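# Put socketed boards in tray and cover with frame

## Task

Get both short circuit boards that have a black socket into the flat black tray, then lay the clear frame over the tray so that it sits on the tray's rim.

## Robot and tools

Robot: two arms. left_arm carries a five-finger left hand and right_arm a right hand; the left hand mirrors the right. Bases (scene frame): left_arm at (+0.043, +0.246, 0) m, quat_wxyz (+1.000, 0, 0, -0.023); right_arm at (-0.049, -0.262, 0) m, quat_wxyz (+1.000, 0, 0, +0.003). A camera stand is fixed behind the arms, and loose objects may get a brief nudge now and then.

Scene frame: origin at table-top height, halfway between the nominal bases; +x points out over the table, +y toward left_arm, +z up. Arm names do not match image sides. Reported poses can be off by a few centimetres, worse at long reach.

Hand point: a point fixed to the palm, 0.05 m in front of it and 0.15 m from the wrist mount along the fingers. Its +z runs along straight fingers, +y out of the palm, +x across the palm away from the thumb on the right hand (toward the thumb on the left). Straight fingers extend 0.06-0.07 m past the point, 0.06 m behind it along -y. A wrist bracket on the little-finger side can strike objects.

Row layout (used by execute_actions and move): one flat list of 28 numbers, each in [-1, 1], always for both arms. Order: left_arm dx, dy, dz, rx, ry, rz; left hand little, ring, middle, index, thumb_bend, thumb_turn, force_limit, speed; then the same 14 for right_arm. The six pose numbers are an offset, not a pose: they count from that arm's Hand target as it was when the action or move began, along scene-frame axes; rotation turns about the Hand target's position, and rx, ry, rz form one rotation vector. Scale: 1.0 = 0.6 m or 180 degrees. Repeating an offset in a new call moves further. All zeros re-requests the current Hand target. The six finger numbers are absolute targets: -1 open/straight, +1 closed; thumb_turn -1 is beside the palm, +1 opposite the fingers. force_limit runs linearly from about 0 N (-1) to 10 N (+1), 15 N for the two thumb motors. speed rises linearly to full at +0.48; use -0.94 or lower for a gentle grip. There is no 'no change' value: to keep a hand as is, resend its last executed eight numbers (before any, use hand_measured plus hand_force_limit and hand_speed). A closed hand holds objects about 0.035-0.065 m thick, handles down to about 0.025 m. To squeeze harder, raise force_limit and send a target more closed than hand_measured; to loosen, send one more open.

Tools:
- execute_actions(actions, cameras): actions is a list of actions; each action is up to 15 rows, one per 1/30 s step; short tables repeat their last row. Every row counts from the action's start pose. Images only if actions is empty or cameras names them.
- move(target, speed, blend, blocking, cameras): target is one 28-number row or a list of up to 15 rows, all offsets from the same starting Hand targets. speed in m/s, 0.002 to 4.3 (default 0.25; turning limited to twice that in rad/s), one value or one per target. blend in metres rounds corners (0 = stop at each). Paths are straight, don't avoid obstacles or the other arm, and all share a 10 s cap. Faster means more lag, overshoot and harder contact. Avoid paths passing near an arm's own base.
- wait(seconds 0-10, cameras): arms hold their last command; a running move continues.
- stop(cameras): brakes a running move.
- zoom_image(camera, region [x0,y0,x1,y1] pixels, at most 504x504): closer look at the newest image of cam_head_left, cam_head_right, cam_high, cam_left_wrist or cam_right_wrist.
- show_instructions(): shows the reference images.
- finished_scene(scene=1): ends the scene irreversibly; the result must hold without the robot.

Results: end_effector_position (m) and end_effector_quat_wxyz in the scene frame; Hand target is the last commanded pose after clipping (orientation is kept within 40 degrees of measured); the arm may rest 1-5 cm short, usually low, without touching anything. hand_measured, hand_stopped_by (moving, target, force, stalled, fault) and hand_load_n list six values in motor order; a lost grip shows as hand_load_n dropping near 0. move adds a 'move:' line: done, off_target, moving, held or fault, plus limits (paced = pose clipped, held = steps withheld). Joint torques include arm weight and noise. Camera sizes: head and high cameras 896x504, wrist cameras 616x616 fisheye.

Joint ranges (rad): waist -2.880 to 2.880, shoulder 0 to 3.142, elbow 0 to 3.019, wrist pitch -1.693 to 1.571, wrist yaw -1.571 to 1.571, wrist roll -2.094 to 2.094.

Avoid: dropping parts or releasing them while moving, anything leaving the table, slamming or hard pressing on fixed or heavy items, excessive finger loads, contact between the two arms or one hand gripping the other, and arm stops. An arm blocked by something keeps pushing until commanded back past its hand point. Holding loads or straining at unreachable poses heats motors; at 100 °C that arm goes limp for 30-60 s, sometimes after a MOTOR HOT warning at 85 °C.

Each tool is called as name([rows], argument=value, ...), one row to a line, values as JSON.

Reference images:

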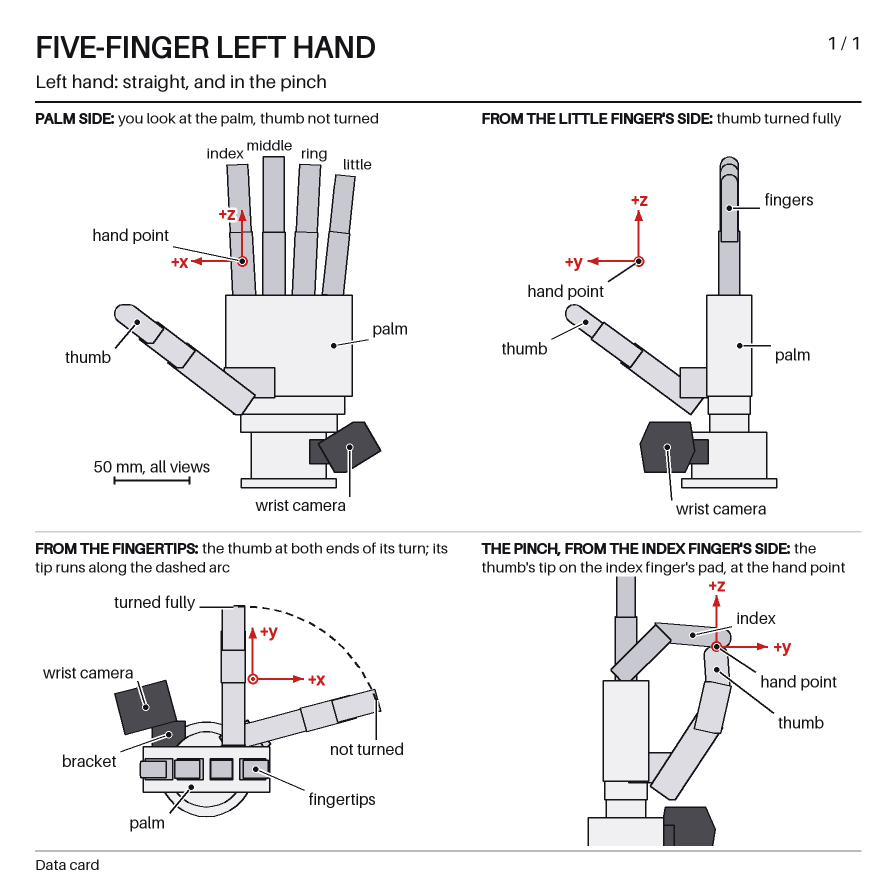

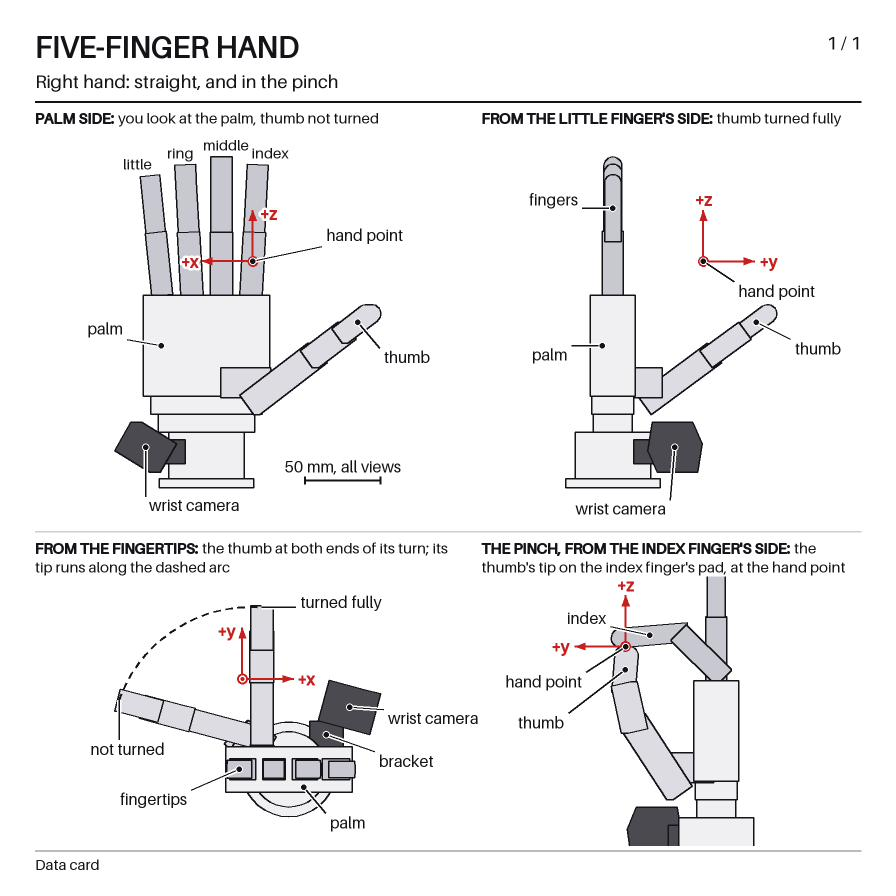

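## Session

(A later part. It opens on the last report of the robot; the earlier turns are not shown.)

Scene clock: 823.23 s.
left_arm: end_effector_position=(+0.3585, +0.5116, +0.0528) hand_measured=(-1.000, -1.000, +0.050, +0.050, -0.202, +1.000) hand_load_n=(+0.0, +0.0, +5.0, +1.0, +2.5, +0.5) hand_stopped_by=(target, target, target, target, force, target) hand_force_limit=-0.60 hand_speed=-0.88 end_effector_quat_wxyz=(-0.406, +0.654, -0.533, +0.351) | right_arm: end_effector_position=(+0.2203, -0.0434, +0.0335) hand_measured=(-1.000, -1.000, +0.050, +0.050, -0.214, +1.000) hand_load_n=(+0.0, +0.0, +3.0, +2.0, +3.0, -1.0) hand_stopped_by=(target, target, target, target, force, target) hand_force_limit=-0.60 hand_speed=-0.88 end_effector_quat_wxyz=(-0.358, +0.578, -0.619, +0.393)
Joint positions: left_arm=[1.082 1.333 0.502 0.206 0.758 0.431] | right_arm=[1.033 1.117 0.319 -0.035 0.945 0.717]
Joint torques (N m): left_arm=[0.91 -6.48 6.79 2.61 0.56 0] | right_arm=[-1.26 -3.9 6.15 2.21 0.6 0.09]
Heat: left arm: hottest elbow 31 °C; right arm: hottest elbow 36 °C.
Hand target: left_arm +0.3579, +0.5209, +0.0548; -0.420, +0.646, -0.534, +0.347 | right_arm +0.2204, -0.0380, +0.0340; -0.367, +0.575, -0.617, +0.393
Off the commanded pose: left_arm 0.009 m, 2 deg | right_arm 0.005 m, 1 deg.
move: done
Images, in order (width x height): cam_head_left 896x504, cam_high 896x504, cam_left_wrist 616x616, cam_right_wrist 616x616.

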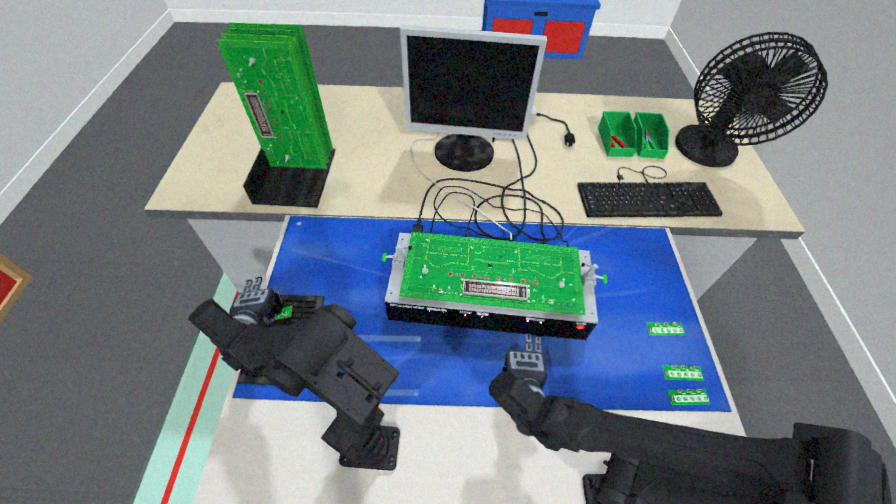

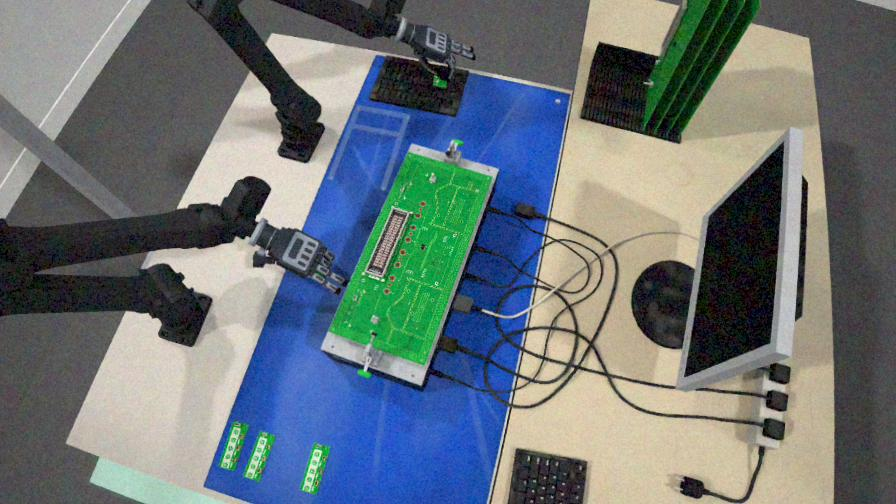

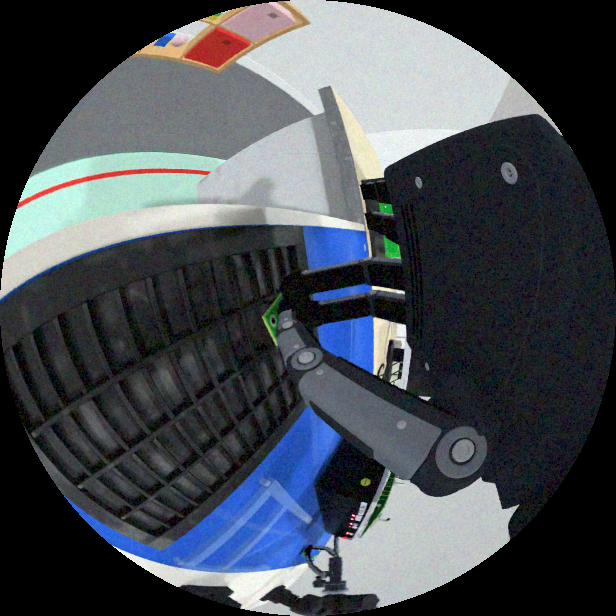

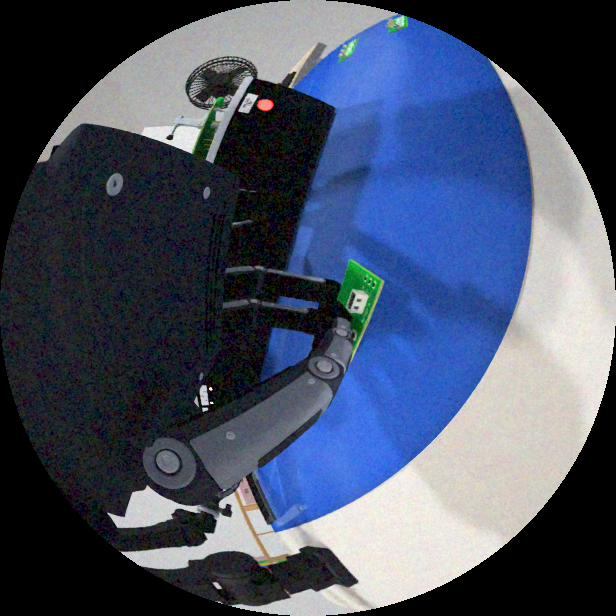

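move(target=[0,0,-0.0167,0,0,0, -1, -1, 0.05, 0.05, 0.2, 1, -0.6, -0.88, 0, 0, -0.012, 0, 0, 0, -1, -1, 0.05, 0.05, 0.2, 1, -0.6, -0.88], cameras=["cam_left_wrist", "cam_right_wrist"], speed=0.04)

zoom_image(camera="cam_left_wrist", region=[180, 200, 360, 400])

zoom_image(camera="cam_right_wrist", region=[290, 230, 430, 390])

Scene clock: 831.13 s.
left_arm: end_effector_position=(+0.3588, +0.5123, +0.0437) hand_measured=(-1.000, -1.000, +0.050, +0.050, -0.202, +1.000) hand_load_n=(+0.0, +0.0, +5.0, +1.5, +3.0, +0.5) hand_stopped_by=(target, target, target, target, force, target) hand_force_limit=-0.60 hand_speed=-0.88 end_effector_quat_wxyz=(-0.407, +0.654, -0.533, +0.351) | right_arm: end_effector_position=(+0.2220, -0.0425, +0.0297) hand_measured=(-1.000, -1.000, +0.050, +0.050, -0.214, +1.000) hand_load_n=(+0.0, +0.0, +2.5, +1.5, +2.5, -1.5) hand_stopped_by=(target, target, target, target, force, target) hand_force_limit=-0.60 hand_speed=-0.88 end_effector_quat_wxyz=(-0.362, +0.574, -0.619, +0.395)
Joint positions: left_arm=[1.082 1.364 0.492 0.249 0.758 0.431] | right_arm=[1.033 1.141 0.312 0.004 0.951 0.717]
Joint torques (N m): left_arm=[0.97 -6.89 6.45 2.71 0.6 0.02] | right_arm=[-1.49 -4.66 5.7 2.14 0.4 0.1]
Heat: left arm: hottest elbow 31 °C; right arm: hottest elbow 36 °C.
Hand target: left_arm +0.3578, +0.5208, +0.0448; -0.420, +0.646, -0.534, +0.347 | right_arm +0.2204, -0.0380, +0.0268; -0.367, +0.575, -0.617, +0.393
Off the commanded pose: left_arm 0.009 m, 2 deg | right_arm 0.006 m, 1 deg.
move: done
Images, in order (width x height): cam_left_wrist 616x616, cam_right_wrist 616x616.

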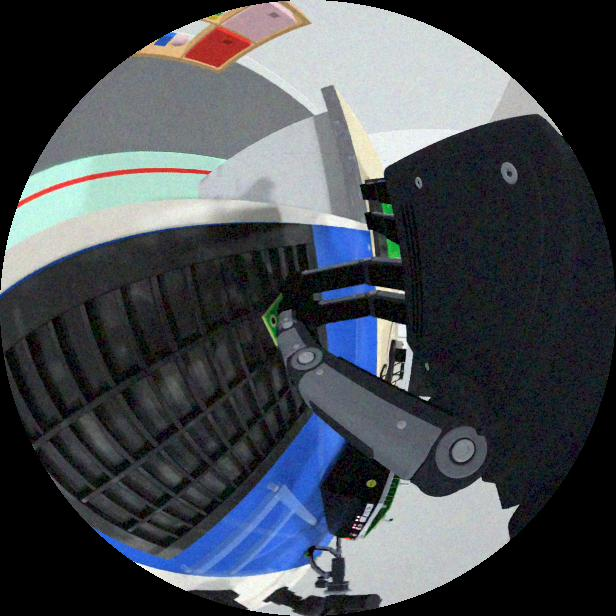

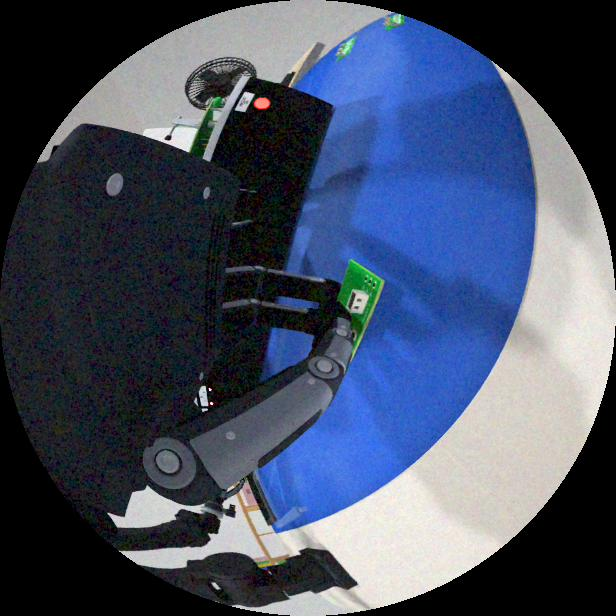

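Scaled by 2.520 from the camera's 616x616 image, which has a finer 880x880 frame.

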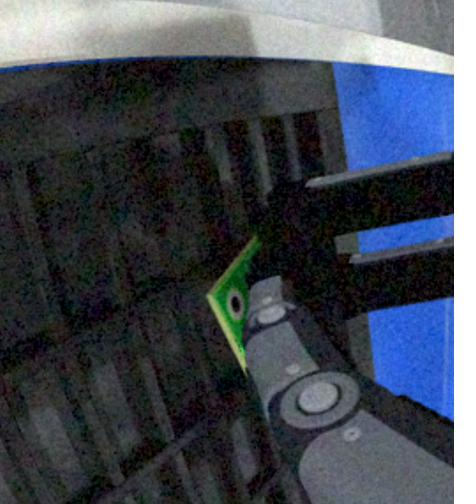

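Scaled by 3.150 from the camera's 616x616 image, which has a finer 880x880 frame.

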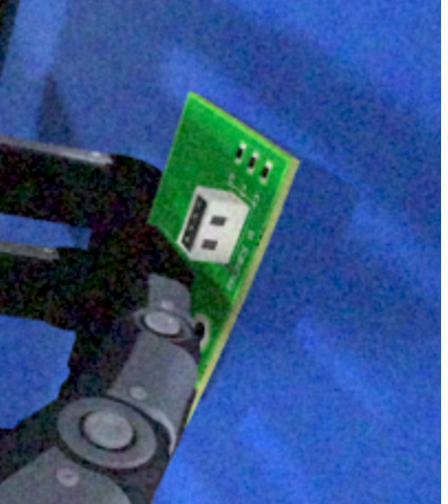

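move(target=[0,0,-0.009,0,0,0, -1, -1, 0.05, 0.05, 0.2, 1, -0.6, -0.88, 0, 0, 0, 0, 0, 0, -1, -1, -0.3, -0.3, -0.45, 1, -0.6, -0.75], cameras=["cam_left_wrist", "cam_right_wrist"], speed=0.04)

zoom_image(camera="cam_left_wrist", region=[180, 200, 360, 400])

zoom_image(camera="cam_right_wrist", region=[290, 230, 430, 390])

Scene clock: 836.33 s.
left_arm: end_effector_position=(+0.3593, +0.5130, +0.0394) hand_measured=(-1.000, -1.000, +0.050, +0.050, -0.202, +1.000) hand_load_n=(+0.0, -0.5, +5.0, +1.5, +2.5, +0.5) hand_stopped_by=(target, target, target, target, force, target) hand_force_limit=-0.60 hand_speed=-0.88 end_effector_quat_wxyz=(-0.408, +0.653, -0.533, +0.350) | right_arm: end_effector_position=(+0.2219, -0.0419, +0.0287) hand_measured=(-1.000, -1.000, -0.300, -0.300, -0.450, +1.000) hand_load_n=(+0.0, +0.0, +0.0, +0.0, -1.0, +0.0) hand_stopped_by=(target, target, target, target, target, target) hand_force_limit=-0.60 hand_speed=-0.75 end_effector_quat_wxyz=(-0.362, +0.575, -0.619, +0.395)
Joint positions: left_arm=[1.082 1.38 0.489 0.272 0.758 0.431] | right_arm=[1.034 1.146 0.312 0.009 0.951 0.717]
Joint torques (N m): left_arm=[0.85 -6.18 6.22 2.45 0.53 0] | right_arm=[-2.14 -4.66 5.38 1.95 0.45 0.11]
Heat: left arm: hottest elbow 30 °C; right arm: hottest elbow 35 °C.
Hand target: left_arm +0.3579, +0.5209, +0.0394; -0.420, +0.646, -0.534, +0.347 | right_arm +0.2203, -0.0380, +0.0268; -0.367, +0.575, -0.617, +0.393
Off the commanded pose: left_arm 0.008 m, 2 deg | right_arm 0.005 m, 1 deg.
move: done
Images, in order (width x height): cam_left_wrist 616x616, cam_right_wrist 616x616.

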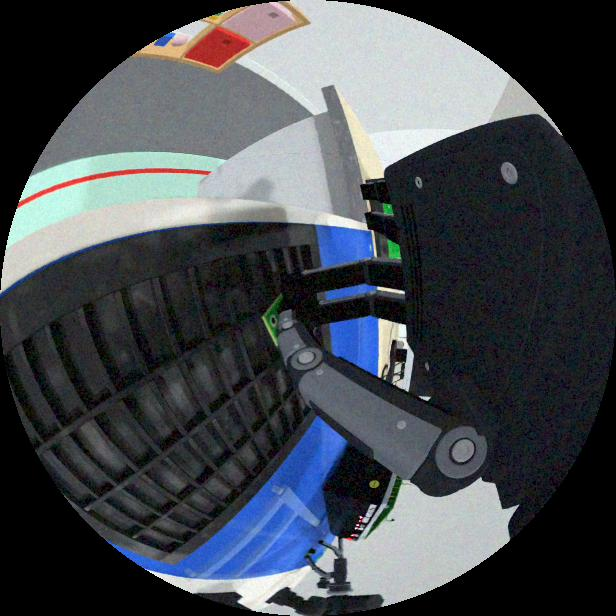

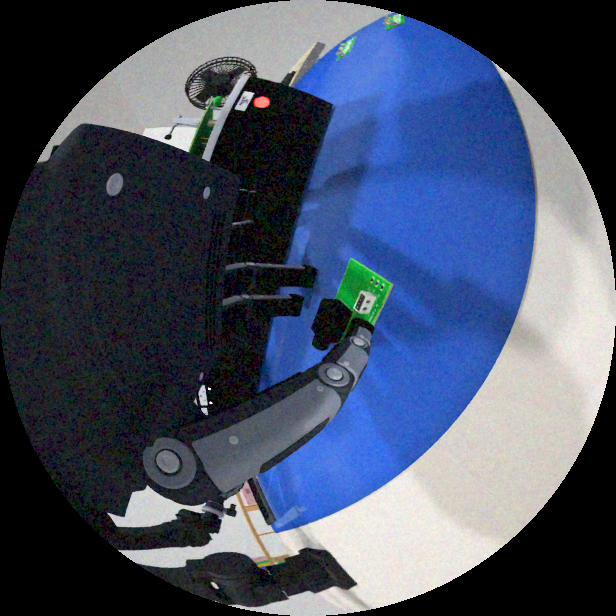

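Scaled by 2.520 from the camera's 616x616 image, which has a finer 880x880 frame.

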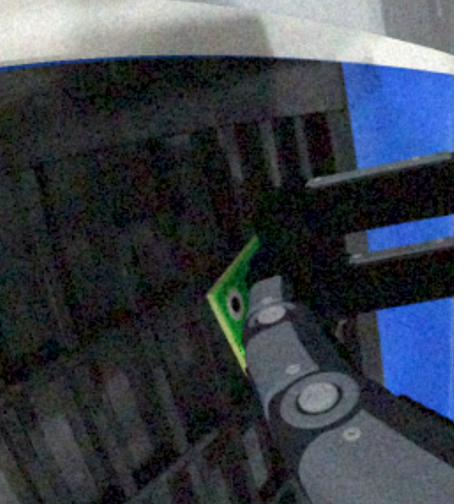

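Scaled by 3.150 from the camera's 616x616 image, which has a finer 880x880 frame.

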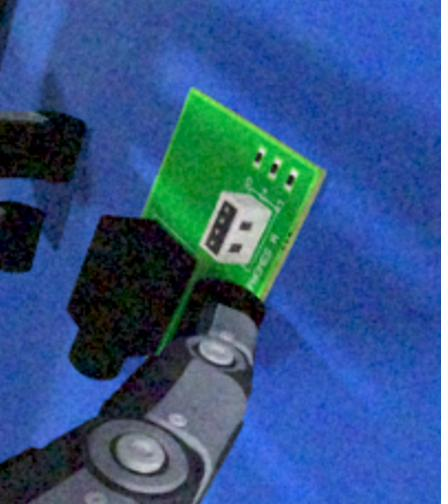

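move(target=[0,0,-0.009,0,0,0, -1, -1, 0.05, 0.05, 0.2, 1, -0.6, -0.88, 0, 0, 0.1, 0, 0, 0, -1, -1, -0.3, -0.3, -0.45, 1, -0.6, -0.75], cameras=["cam_left_wrist"], speed=0.06)

zoom_image(camera="cam_left_wrist", region=[180, 200, 360, 400])

Scene clock: 842.17 s.
left_arm: end_effector_position=(+0.3608, +0.5134, +0.0388) hand_measured=(-1.000, -1.000, +0.050, +0.050, -0.202, +1.000) hand_load_n=(+0.0, +0.0, +4.5, +1.0, +3.0, +0.5) hand_stopped_by=(target, target, target, target, force, target) hand_force_limit=-0.60 hand_speed=-0.88 end_effector_quat_wxyz=(-0.413, +0.648, -0.535, +0.353) | right_arm: end_effector_position=(+0.2126, -0.0577, +0.0615) hand_measured=(-1.000, -1.000, -0.300, -0.300, -0.450, +1.000) hand_load_n=(+0.0, +0.0, +0.0, +0.0, +0.0, +0.0) hand_stopped_by=(target, target, target, target, target, target) hand_force_limit=-0.60 hand_speed=-0.75 end_effector_quat_wxyz=(-0.342, +0.587, -0.615, +0.400)
Joint positions: left_arm=[1.082 1.388 0.485 0.297 0.766 0.431] | right_arm=[1.034 0.971 0.352 -0.255 0.951 0.717]
Joint torques (N m): left_arm=[1.03 -6.07 5.93 2.56 0.3 0.03] | right_arm=[-1.49 -4.66 10.82 0.7 0.42 0.05]
Heat: left arm: hottest elbow 30 °C; right arm: hottest elbow 35 °C.
Hand target: left_arm +0.3579, +0.5209, +0.0341; -0.420, +0.646, -0.534, +0.347 | right_arm +0.2203, -0.0380, +0.0868; -0.367, +0.575, -0.617, +0.393
Off the commanded pose: left_arm 0.009 m, 1 deg | right_arm 0.033 m, 3 deg.
move: off_target (right_arm)
Images, in order (width x height): cam_left_wrist 616x616.

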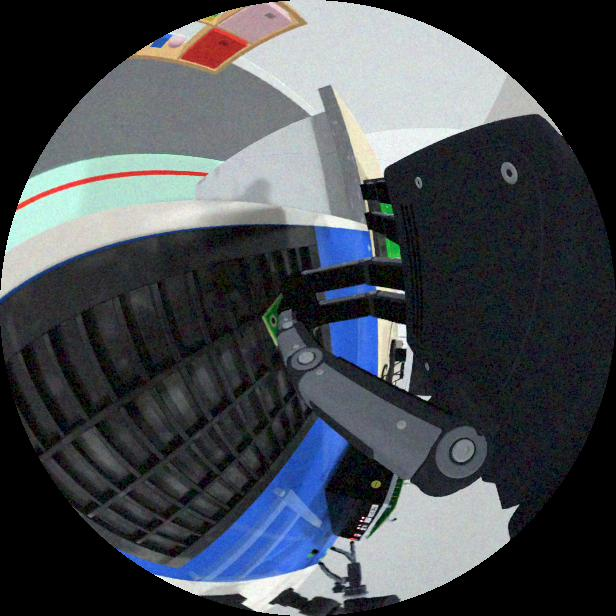

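Scaled by 2.520 from the camera's 616x616 image, which has a finer 880x880 frame.

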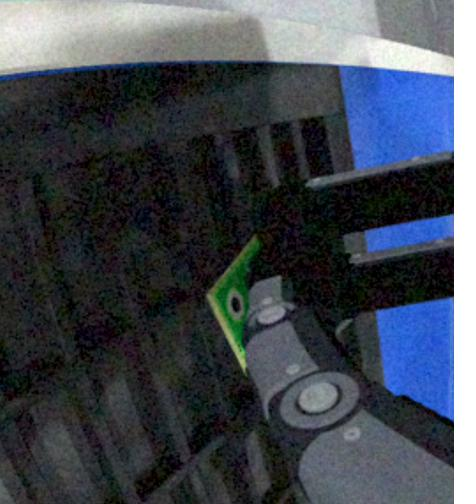

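move(target=[0,0,0,0,0,0, -1, -1, -0.3, -0.3, -0.45, 1, -0.6, -0.8, 0.05, -0.4, 0.2, 0, 0, 0, -1, -1, -0.3, -0.3, -0.45, 1, -0.6, -0.75], cameras=["cam_left_wrist", "cam_head_left", "cam_high"], speed=0.2)

zoom_image(camera="cam_left_wrist", region=[180, 200, 360, 400])

zoom_image(camera="cam_high", region=[340, 0, 500, 130])

zoom_image(camera="cam_head_left", region=[470, 340, 550, 410])

Scene clock: 851.03 s.
left_arm: end_effector_position=(+0.3582, +0.5161, +0.0369) hand_measured=(-1.000, -1.000, -0.300, -0.300, -0.448, +1.000) hand_load_n=(+0.0, -0.5, +0.0, +0.0, -2.5, -0.5) hand_stopped_by=(target, target, target, target, target, target) hand_force_limit=-0.60 hand_speed=-0.80 end_effector_quat_wxyz=(-0.416, +0.648, -0.532, +0.353) | right_arm: end_effector_position=(+0.2420, -0.2722, +0.1761) hand_measured=(-1.000, -1.000, -0.300, -0.300, -0.450, +1.000) hand_load_n=(+0.0, +0.0, +0.0, +0.0, +0.0, -0.5) hand_stopped_by=(target, target, target, target, target, target) hand_force_limit=-0.60 hand_speed=-0.75 end_effector_quat_wxyz=(-0.360, +0.579, -0.628, +0.375)
Joint positions: left_arm=[1.093 1.397 0.481 0.314 0.772 0.431] | right_arm=[-0.228 0.405 0.432 -0.509 -0.142 -0.055]
Joint torques (N m): left_arm=[0.03 -6.42 6.32 1.98 0.22 -0.01] | right_arm=[-4.19 2.08 13.68 1.46 -0.21 -0.12]
Heat: left arm: hottest elbow 30 °C; right arm: hottest elbow 36 °C.
Hand target: left_arm +0.3578, +0.5208, +0.0340; -0.420, +0.646, -0.534, +0.347 | right_arm +0.2504, -0.2779, +0.2067; -0.367, +0.575, -0.617, +0.393
Off the commanded pose: left_arm 0.006 m, 1 deg | right_arm 0.032 m, 3 deg.
move: off_target (right_arm)
Images, in order (width x height): cam_head_left 896x504, cam_high 896x504, cam_left_wrist 616x616.

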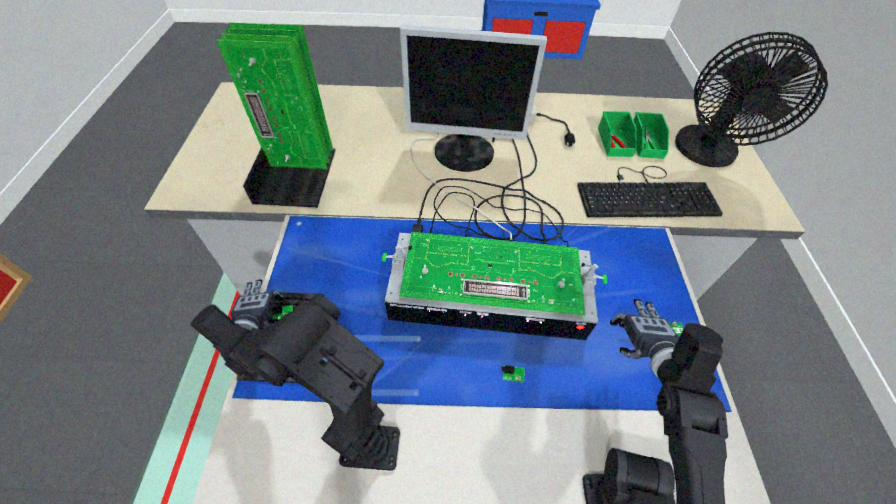

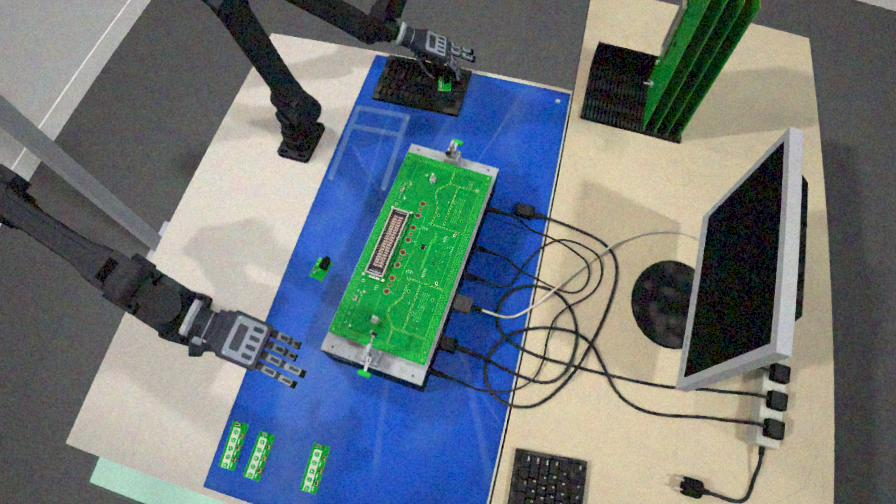

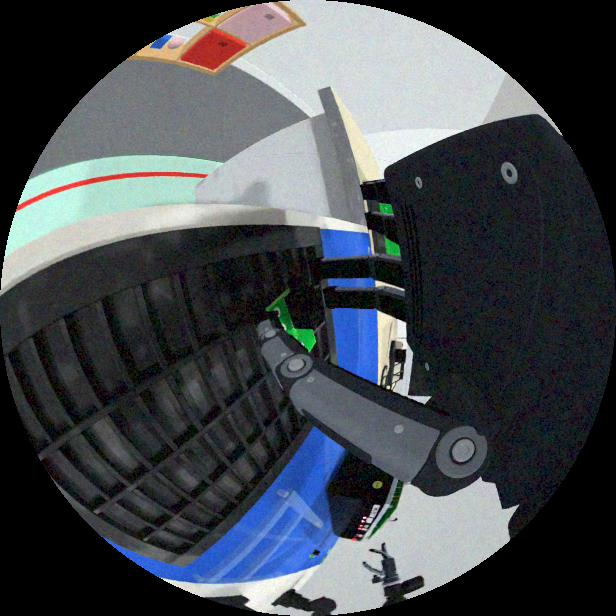

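Scaled by 2.520 from the camera's 616x616 image, which has a finer 880x880 frame.

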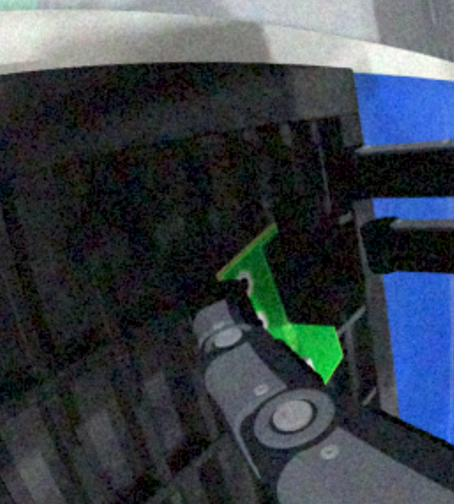

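Scaled by 3.150.

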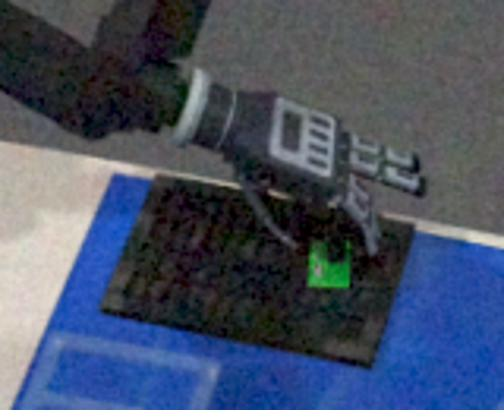

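Scaled by 6.300.

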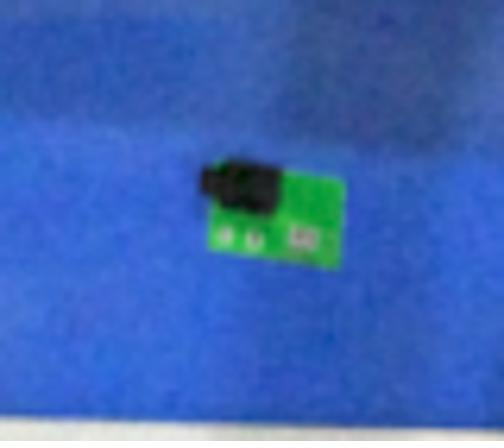

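move([
  [0.003,-0.01,0.2,0,0,0, -1, -1, -0.3, -0.3, -0.45, 1, -0.6, -0.8, 0, 0, 0, 0, 0, 0, -1, -1, -0.3, -0.3, -0.45, 1, -0.6, -0.75],
  [0.103,-0.568,0.41,0,0,-0.04, -1, -1, -0.3, -0.3, -0.45, 1, -0.6, -0.8, 0, 0, 0, 0, 0, 0, -1, -1, -0.3, -0.3, -0.45, 1, -0.6, -0.75],
  [-0.097,-0.90,0.32,0,0,-0.089, -1, -1, -0.3, -0.3, -0.45, 1, -0.6, -0.8, 0, 0, 0, 0, 0, 0, -1, -1, -0.3, -0.3, -0.45, 1, -0.6, -0.75],
], cameras=["cam_left_wrist", "cam_head_left", "cam_high"], speed=0.3, blend=[0.01,0.05,0])

zoom_image(camera="cam_high", region=[340, 30, 500, 200])

zoom_image(camera="cam_head_left", region=[220, 270, 440, 400])

Scene clock: 869.03 s.
left_arm: end_effector_position=(+0.2955, -0.0027, +0.1966) hand_measured=(-1.000, -1.000, -0.300, -0.300, -0.448, +1.000) hand_load_n=(+0.0, +0.0, +0.0, +0.0, +0.0, +0.0) hand_stopped_by=(target, target, target, target, target, target) hand_force_limit=-0.60 hand_speed=-0.80 end_effector_quat_wxyz=(-0.373, +0.563, -0.631, +0.381) | right_arm: end_effector_position=(+0.2420, -0.2723, +0.1761) hand_measured=(-1.000, -1.000, -0.300, -0.300, -0.450, +1.000) hand_load_n=(+0.0, +0.0, +0.0, +0.0, +0.0, +0.0) hand_stopped_by=(target, target, target, target, target, target) hand_force_limit=-0.60 hand_speed=-0.75 end_effector_quat_wxyz=(+0.360, -0.579, +0.628, -0.376)
Joint positions: left_arm=[-1.057 0.793 0.632 -0.591 -0.888 -0.583] | right_arm=[-0.228 0.405 0.432 -0.509 -0.142 -0.055]
Joint torques (N m): left_arm=[-1.32 -2.14 13.48 0.8 -0.6 -0.14] | right_arm=[-4.37 1.79 13.67 1.37 -0.21 -0.12]
Motor temperatures (°C): left_arm=[27 25 30 25 24 25] | right_arm=[29 24 40 26 23 23]
Heat: left arm: hottest elbow 30 °C; right arm: hottest elbow 40 °C.
Hand target: left_arm +0.2996, -0.0191, +0.2259; +0.367, -0.566, +0.619, -0.402 | right_arm +0.2504, -0.2779, +0.2067; -0.367, +0.575, -0.617, +0.393
Off the commanded pose: left_arm 0.034 m, 3 deg | right_arm 0.032 m, 3 deg.
move: off_target (left_arm, right_arm)
Images, in order (width x height): cam_head_left 896x504, cam_high 896x504, cam_left_wrist 616x616.

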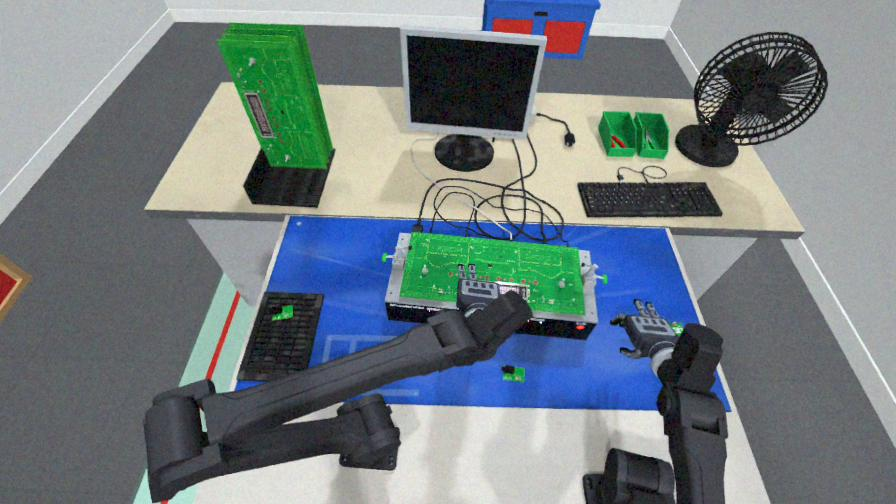

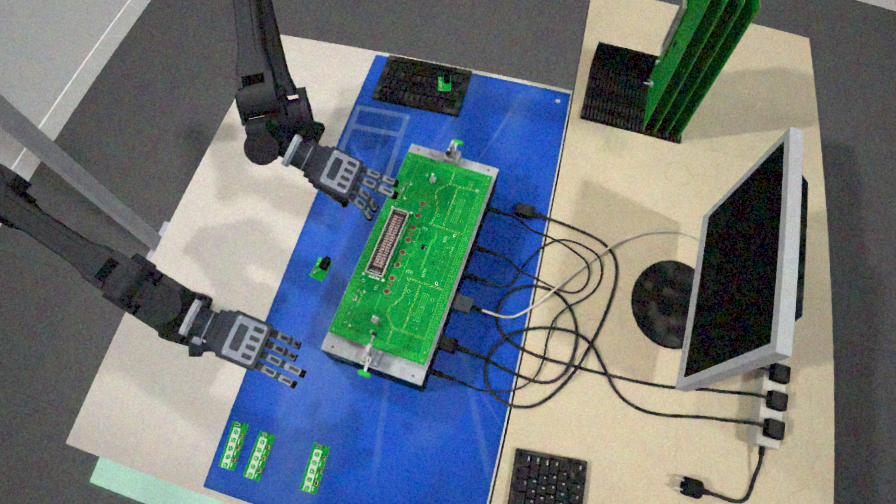

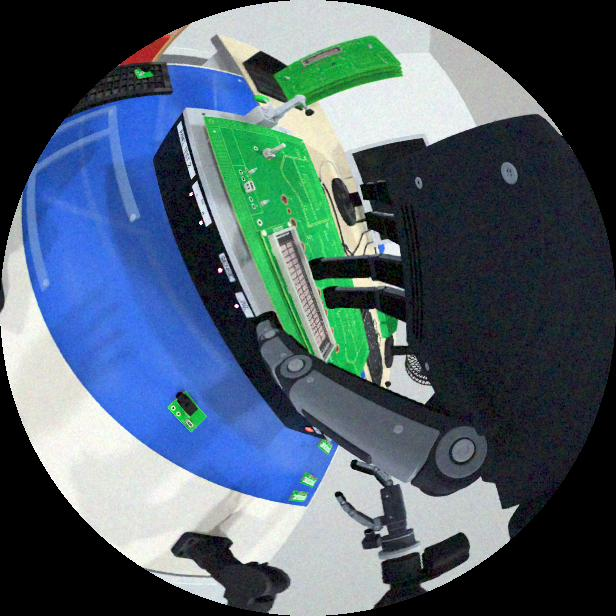

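Scaled by 2.965.

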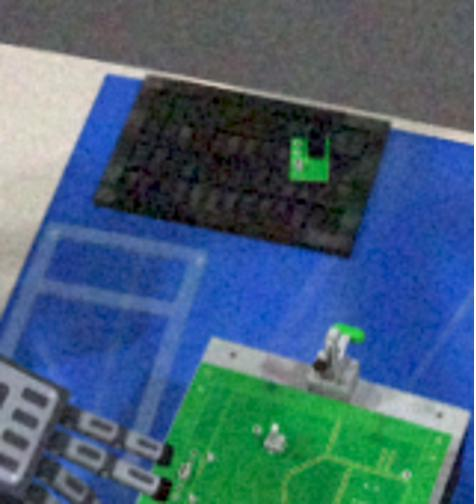

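Scaled by 2.291.

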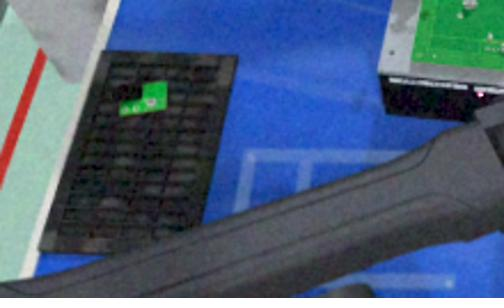

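move(target=[-0.1413,-0.13,-0.2515,0,0,0, -1, -1, -0.2, -0.2, -0.4, 1, -0.6, -0.4, 0, 0, 0, 0, 0, 0, -1, -1, -0.3, -0.3, -0.45, 1, -0.6, -0.75], cameras=["cam_left_wrist", "cam_head_left"], speed=0.15)

zoom_image(camera="cam_left_wrist", region=[90, 220, 390, 460])

Scene clock: 878.00 s.
left_arm: end_effector_position=(+0.2169, -0.0834, +0.0673) hand_measured=(-1.000, -1.000, -0.200, -0.200, -0.400, +1.000) hand_load_n=(+0.0, +0.0, +0.0, +0.0, +0.0, +0.0) hand_stopped_by=(target, target, target, target, target, target) hand_force_limit=-0.60 hand_speed=-0.40 end_effector_quat_wxyz=(-0.372, +0.565, -0.624, +0.391) | right_arm: end_effector_position=(+0.2420, -0.2723, +0.1761) hand_measured=(-1.000, -1.000, -0.300, -0.300, -0.450, +1.000) hand_load_n=(+0.0, +0.0, +0.0, +0.0, +0.0, +0.0) hand_stopped_by=(target, target, target, target, target, target) hand_force_limit=-0.60 hand_speed=-0.75 end_effector_quat_wxyz=(+0.360, -0.579, +0.628, -0.376)
Joint positions: left_arm=[-1.436 1.248 0.577 -0.561 -1.112 -1.172] | right_arm=[-0.228 0.405 0.432 -0.509 -0.142 -0.055]
Joint torques (N m): left_arm=[-1.85 -5.48 8.72 0.69 -0.91 -0.17] | right_arm=[-3.49 1.61 13.72 1.28 -0.22 -0.1]
Heat: left arm: hottest elbow 31 °C; right arm: hottest elbow 41 °C.
Hand target: left_arm +0.2149, -0.0972, +0.0751; +0.368, -0.566, +0.619, -0.402 | right_arm +0.2504, -0.2779, +0.2067; -0.367, +0.575, -0.617, +0.393
Off the commanded pose: left_arm 0.016 m, 2 deg | right_arm 0.032 m, 3 deg.
move: off_target (left_arm, right_arm)
Images, in order (width x height): cam_head_left 896x504, cam_left_wrist 616x616.

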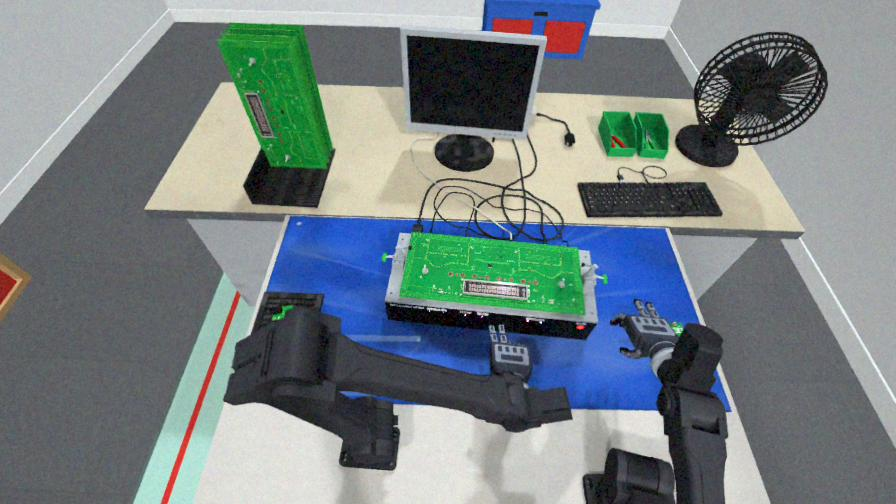

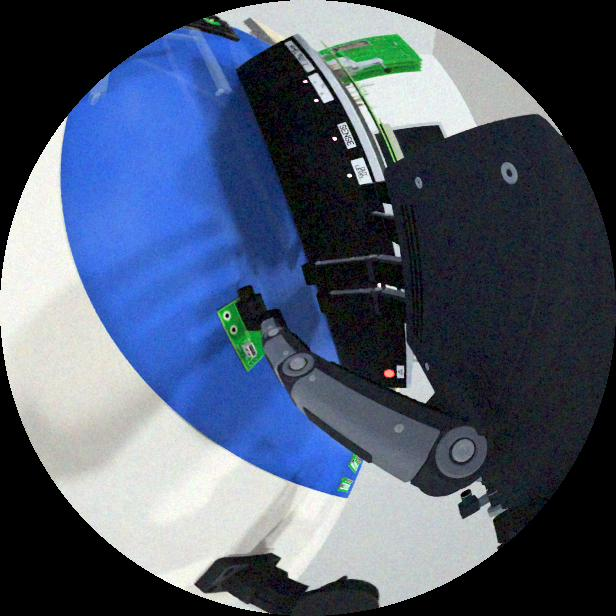

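Scaled by 1.680 from the camera's 616x616 image, which has a finer 880x880 frame.

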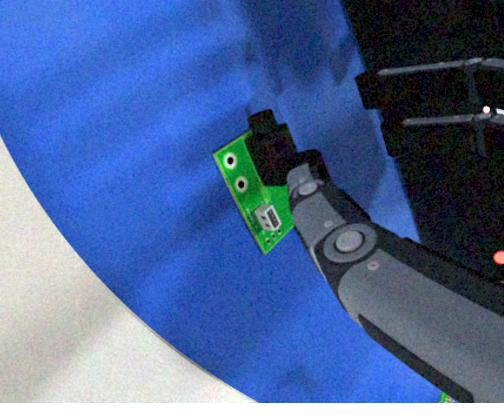

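move(target=[0.008,0.01,-0.0535,0,0,0, -1, -1, -0.2, -0.2, -0.4, 1, -0.6, -0.4, 0, 0, 0, 0, 0, 0, -1, -1, -0.3, -0.3, -0.45, 1, -0.6, -0.75], cameras=["cam_left_wrist"], speed=0.08)

zoom_image(camera="cam_left_wrist", region=[90, 220, 390, 460])

Scene clock: 889.33 s.
left_arm: end_effector_position=(+0.2174, -0.0884, +0.0433) hand_measured=(-1.000, -1.000, -0.200, -0.200, -0.400, +1.000) hand_load_n=(+0.0, +0.0, +0.0, +0.0, +0.0, +0.0) hand_stopped_by=(target, target, target, target, target, target) hand_force_limit=-0.60 hand_speed=-0.40 end_effector_quat_wxyz=(-0.366, +0.567, -0.621, +0.399) | right_arm: end_effector_position=(+0.2420, -0.2723, +0.1761) hand_measured=(-1.000, -1.000, -0.300, -0.300, -0.450, +1.000) hand_load_n=(-0.5, +0.0, +0.0, +0.0, +0.0, +0.0) hand_stopped_by=(target, target, target, target, target, target) hand_force_limit=-0.60 hand_speed=-0.75 end_effector_quat_wxyz=(+0.360, -0.579, +0.628, -0.376)
Joint positions: left_arm=[-1.436 1.312 0.54 -0.426 -1.112 -1.158] | right_arm=[-0.228 0.405 0.432 -0.509 -0.142 -0.055]
Joint torques (N m): left_arm=[0.21 -5.71 6.38 1.51 -0.68 0.06] | right_arm=[-4.42 2.32 13.56 1.07 -0.22 -0.12]
Heat: left arm: hottest elbow 30 °C; right arm: hottest elbow 42 °C.
Hand target: left_arm +0.2197, -0.0912, +0.0430; +0.368, -0.566, +0.619, -0.402 | right_arm +0.2504, -0.2779, +0.2067; -0.367, +0.575, -0.617, +0.393
Off the commanded pose: left_arm 0.004 m, 0 deg | right_arm 0.032 m, 3 deg.
move: off_target (right_arm)
Images, in order (width x height): cam_left_wrist 616x616.

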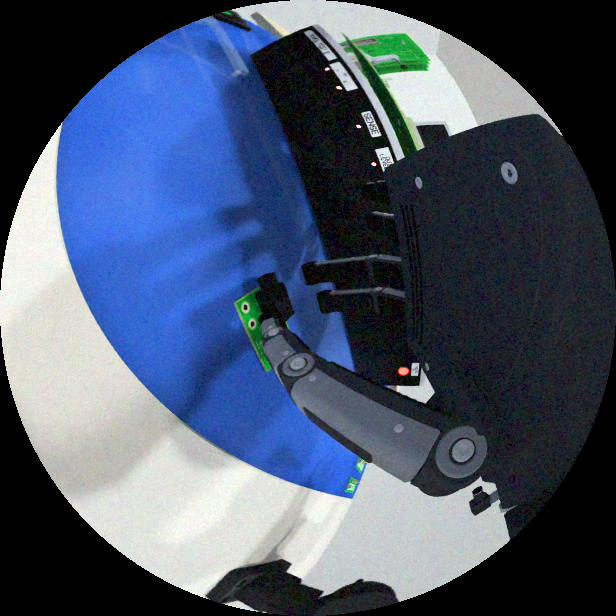

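Scaled by 1.680 from the camera's 616x616 image, which has a finer 880x880 frame.

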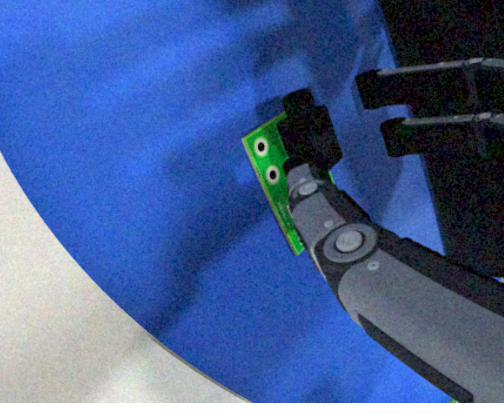

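move([
  [0.013,0.02,0.0,0,0,0, -1, -1, -0.2, -0.2, -0.4, 1, -0.6, -0.4, 0, 0, 0, 0, 0, 0, -1, -1, -0.3, -0.3, -0.45, 1, -0.6, -0.75],
], cameras=["cam_left_wrist"], speed=0.08)

zoom_image(camera="cam_left_wrist", region=[90, 220, 390, 460])

Scene clock: 902.77 s.
left_arm: end_effector_position=(+0.2219, -0.0760, +0.0350) hand_measured=(-1.000, -1.000, -0.200, -0.200, -0.400, +1.000) hand_load_n=(+0.0, +0.0, +0.0, +0.0, +0.0, +0.0) hand_stopped_by=(target, target, target, target, target, target) hand_force_limit=-0.60 hand_speed=-0.40 end_effector_quat_wxyz=(-0.373, +0.558, -0.629, +0.393) | right_arm: end_effector_position=(+0.2420, -0.2723, +0.1761) hand_measured=(-1.000, -1.000, -0.300, -0.300, -0.450, +1.000) hand_load_n=(+0.0, +0.0, +0.0, +0.0, +0.0, +0.0) hand_stopped_by=(target, target, target, target, target, target) hand_force_limit=-0.60 hand_speed=-0.75 end_effector_quat_wxyz=(+0.360, -0.579, +0.628, -0.376)
Joint positions: left_arm=[-1.416 1.303 0.501 -0.367 -1.104 -1.094] | right_arm=[-0.228 0.405 0.432 -0.509 -0.142 -0.055]
Joint torques (N m): left_arm=[1.38 -7.94 6.02 1.57 -0.47 0.08] | right_arm=[-3.55 1.2 13.71 1.31 -0.22 -0.13]
Heat: left arm: hottest elbow 29 °C; right arm: hottest elbow 43 °C.
Hand target: left_arm +0.2275, -0.0792, +0.0430; +0.368, -0.566, +0.619, -0.402 | right_arm +0.2504, -0.2779, +0.2067; -0.367, +0.575, -0.617, +0.393
Off the commanded pose: left_arm 0.010 m, 2 deg | right_arm 0.032 m, 3 deg.
move: off_target (right_arm)
Images, in order (width x height): cam_left_wrist 616x616.

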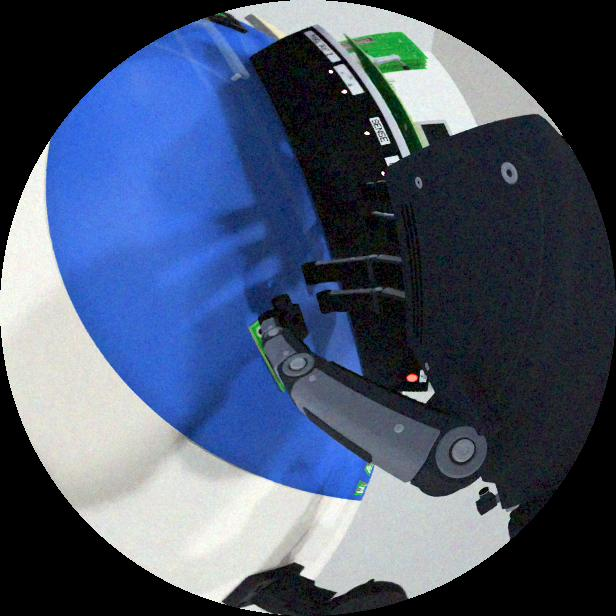

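Scaled by 1.680 from the camera's 616x616 image, which has a finer 880x880 frame.

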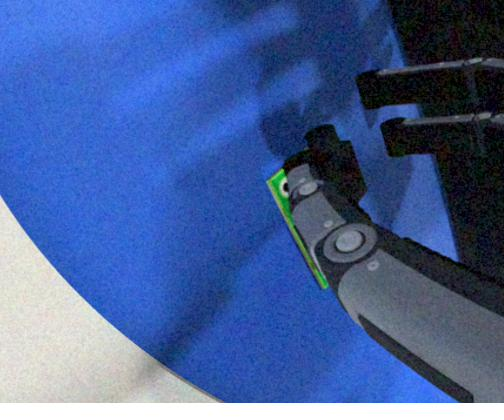

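move([
  [0.01,-0.024,-0.008,0,0,0, -1, -1, -0.2, -0.2, -0.4, 1, -0.6, -0.4, 0, 0, 0, 0, 0, 0, -1, -1, -0.3, -0.3, -0.45, 1, -0.6, -0.75],
], cameras=["cam_left_wrist"], speed=0.08)

zoom_image(camera="cam_left_wrist", region=[90, 220, 390, 460])

Scene clock: 914.60 s.
left_arm: end_effector_position=(+0.2259, -0.0804, +0.0305) hand_measured=(-1.000, -1.000, -0.200, -0.200, -0.400, +1.000) hand_load_n=(+0.5, +0.0, +0.0, +0.0, +0.0, +0.0) hand_stopped_by=(target, target, target, target, target, target) hand_force_limit=-0.60 hand_speed=-0.40 end_effector_quat_wxyz=(-0.371, +0.559, -0.629, +0.394) | right_arm: end_effector_position=(+0.2420, -0.2723, +0.1761) hand_measured=(-1.000, -1.000, -0.300, -0.300, -0.450, +1.000) hand_load_n=(+0.0, +0.0, -0.5, +0.0, +0.0, +0.0) hand_stopped_by=(target, target, target, target, target, target) hand_force_limit=-0.60 hand_speed=-0.75 end_effector_quat_wxyz=(+0.360, -0.579, +0.628, -0.376)
Joint positions: left_arm=[-1.403 1.326 0.501 -0.317 -1.098 -1.066] | right_arm=[-0.228 0.405 0.432 -0.509 -0.142 -0.055]
Joint torques (N m): left_arm=[1.2 -5.77 8.14 1.55 -0.47 0.03] | right_arm=[-3.84 1.55 13.57 1.17 -0.23 -0.13]
Heat: left arm: hottest elbow 29 °C; right arm: hottest elbow 44 °C.
Hand target: left_arm +0.2335, -0.0936, +0.0382; +0.368, -0.566, +0.619, -0.402 | right_arm +0.2504, -0.2779, +0.2067; -0.367, +0.575, -0.617, +0.393
Off the commanded pose: left_arm 0.017 m, 2 deg | right_arm 0.032 m, 3 deg.
move: off_target (left_arm, right_arm)
Images, in order (width x height): cam_left_wrist 616x616.

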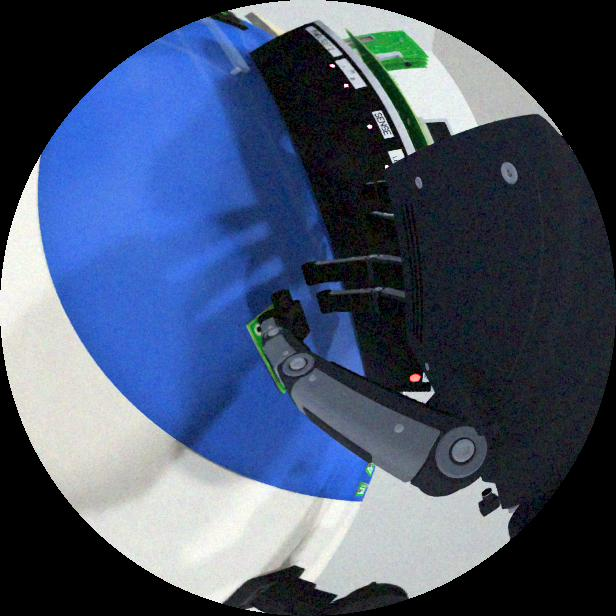

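Scaled by 1.680 from the camera's 616x616 image, which has a finer 880x880 frame.

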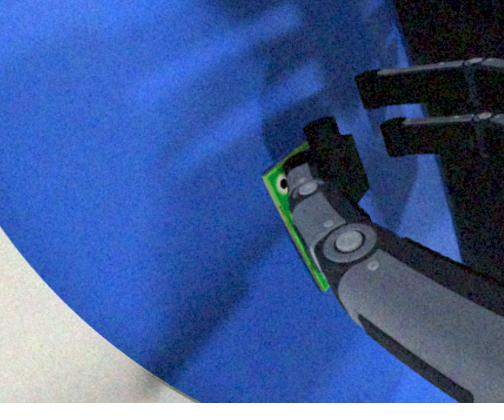

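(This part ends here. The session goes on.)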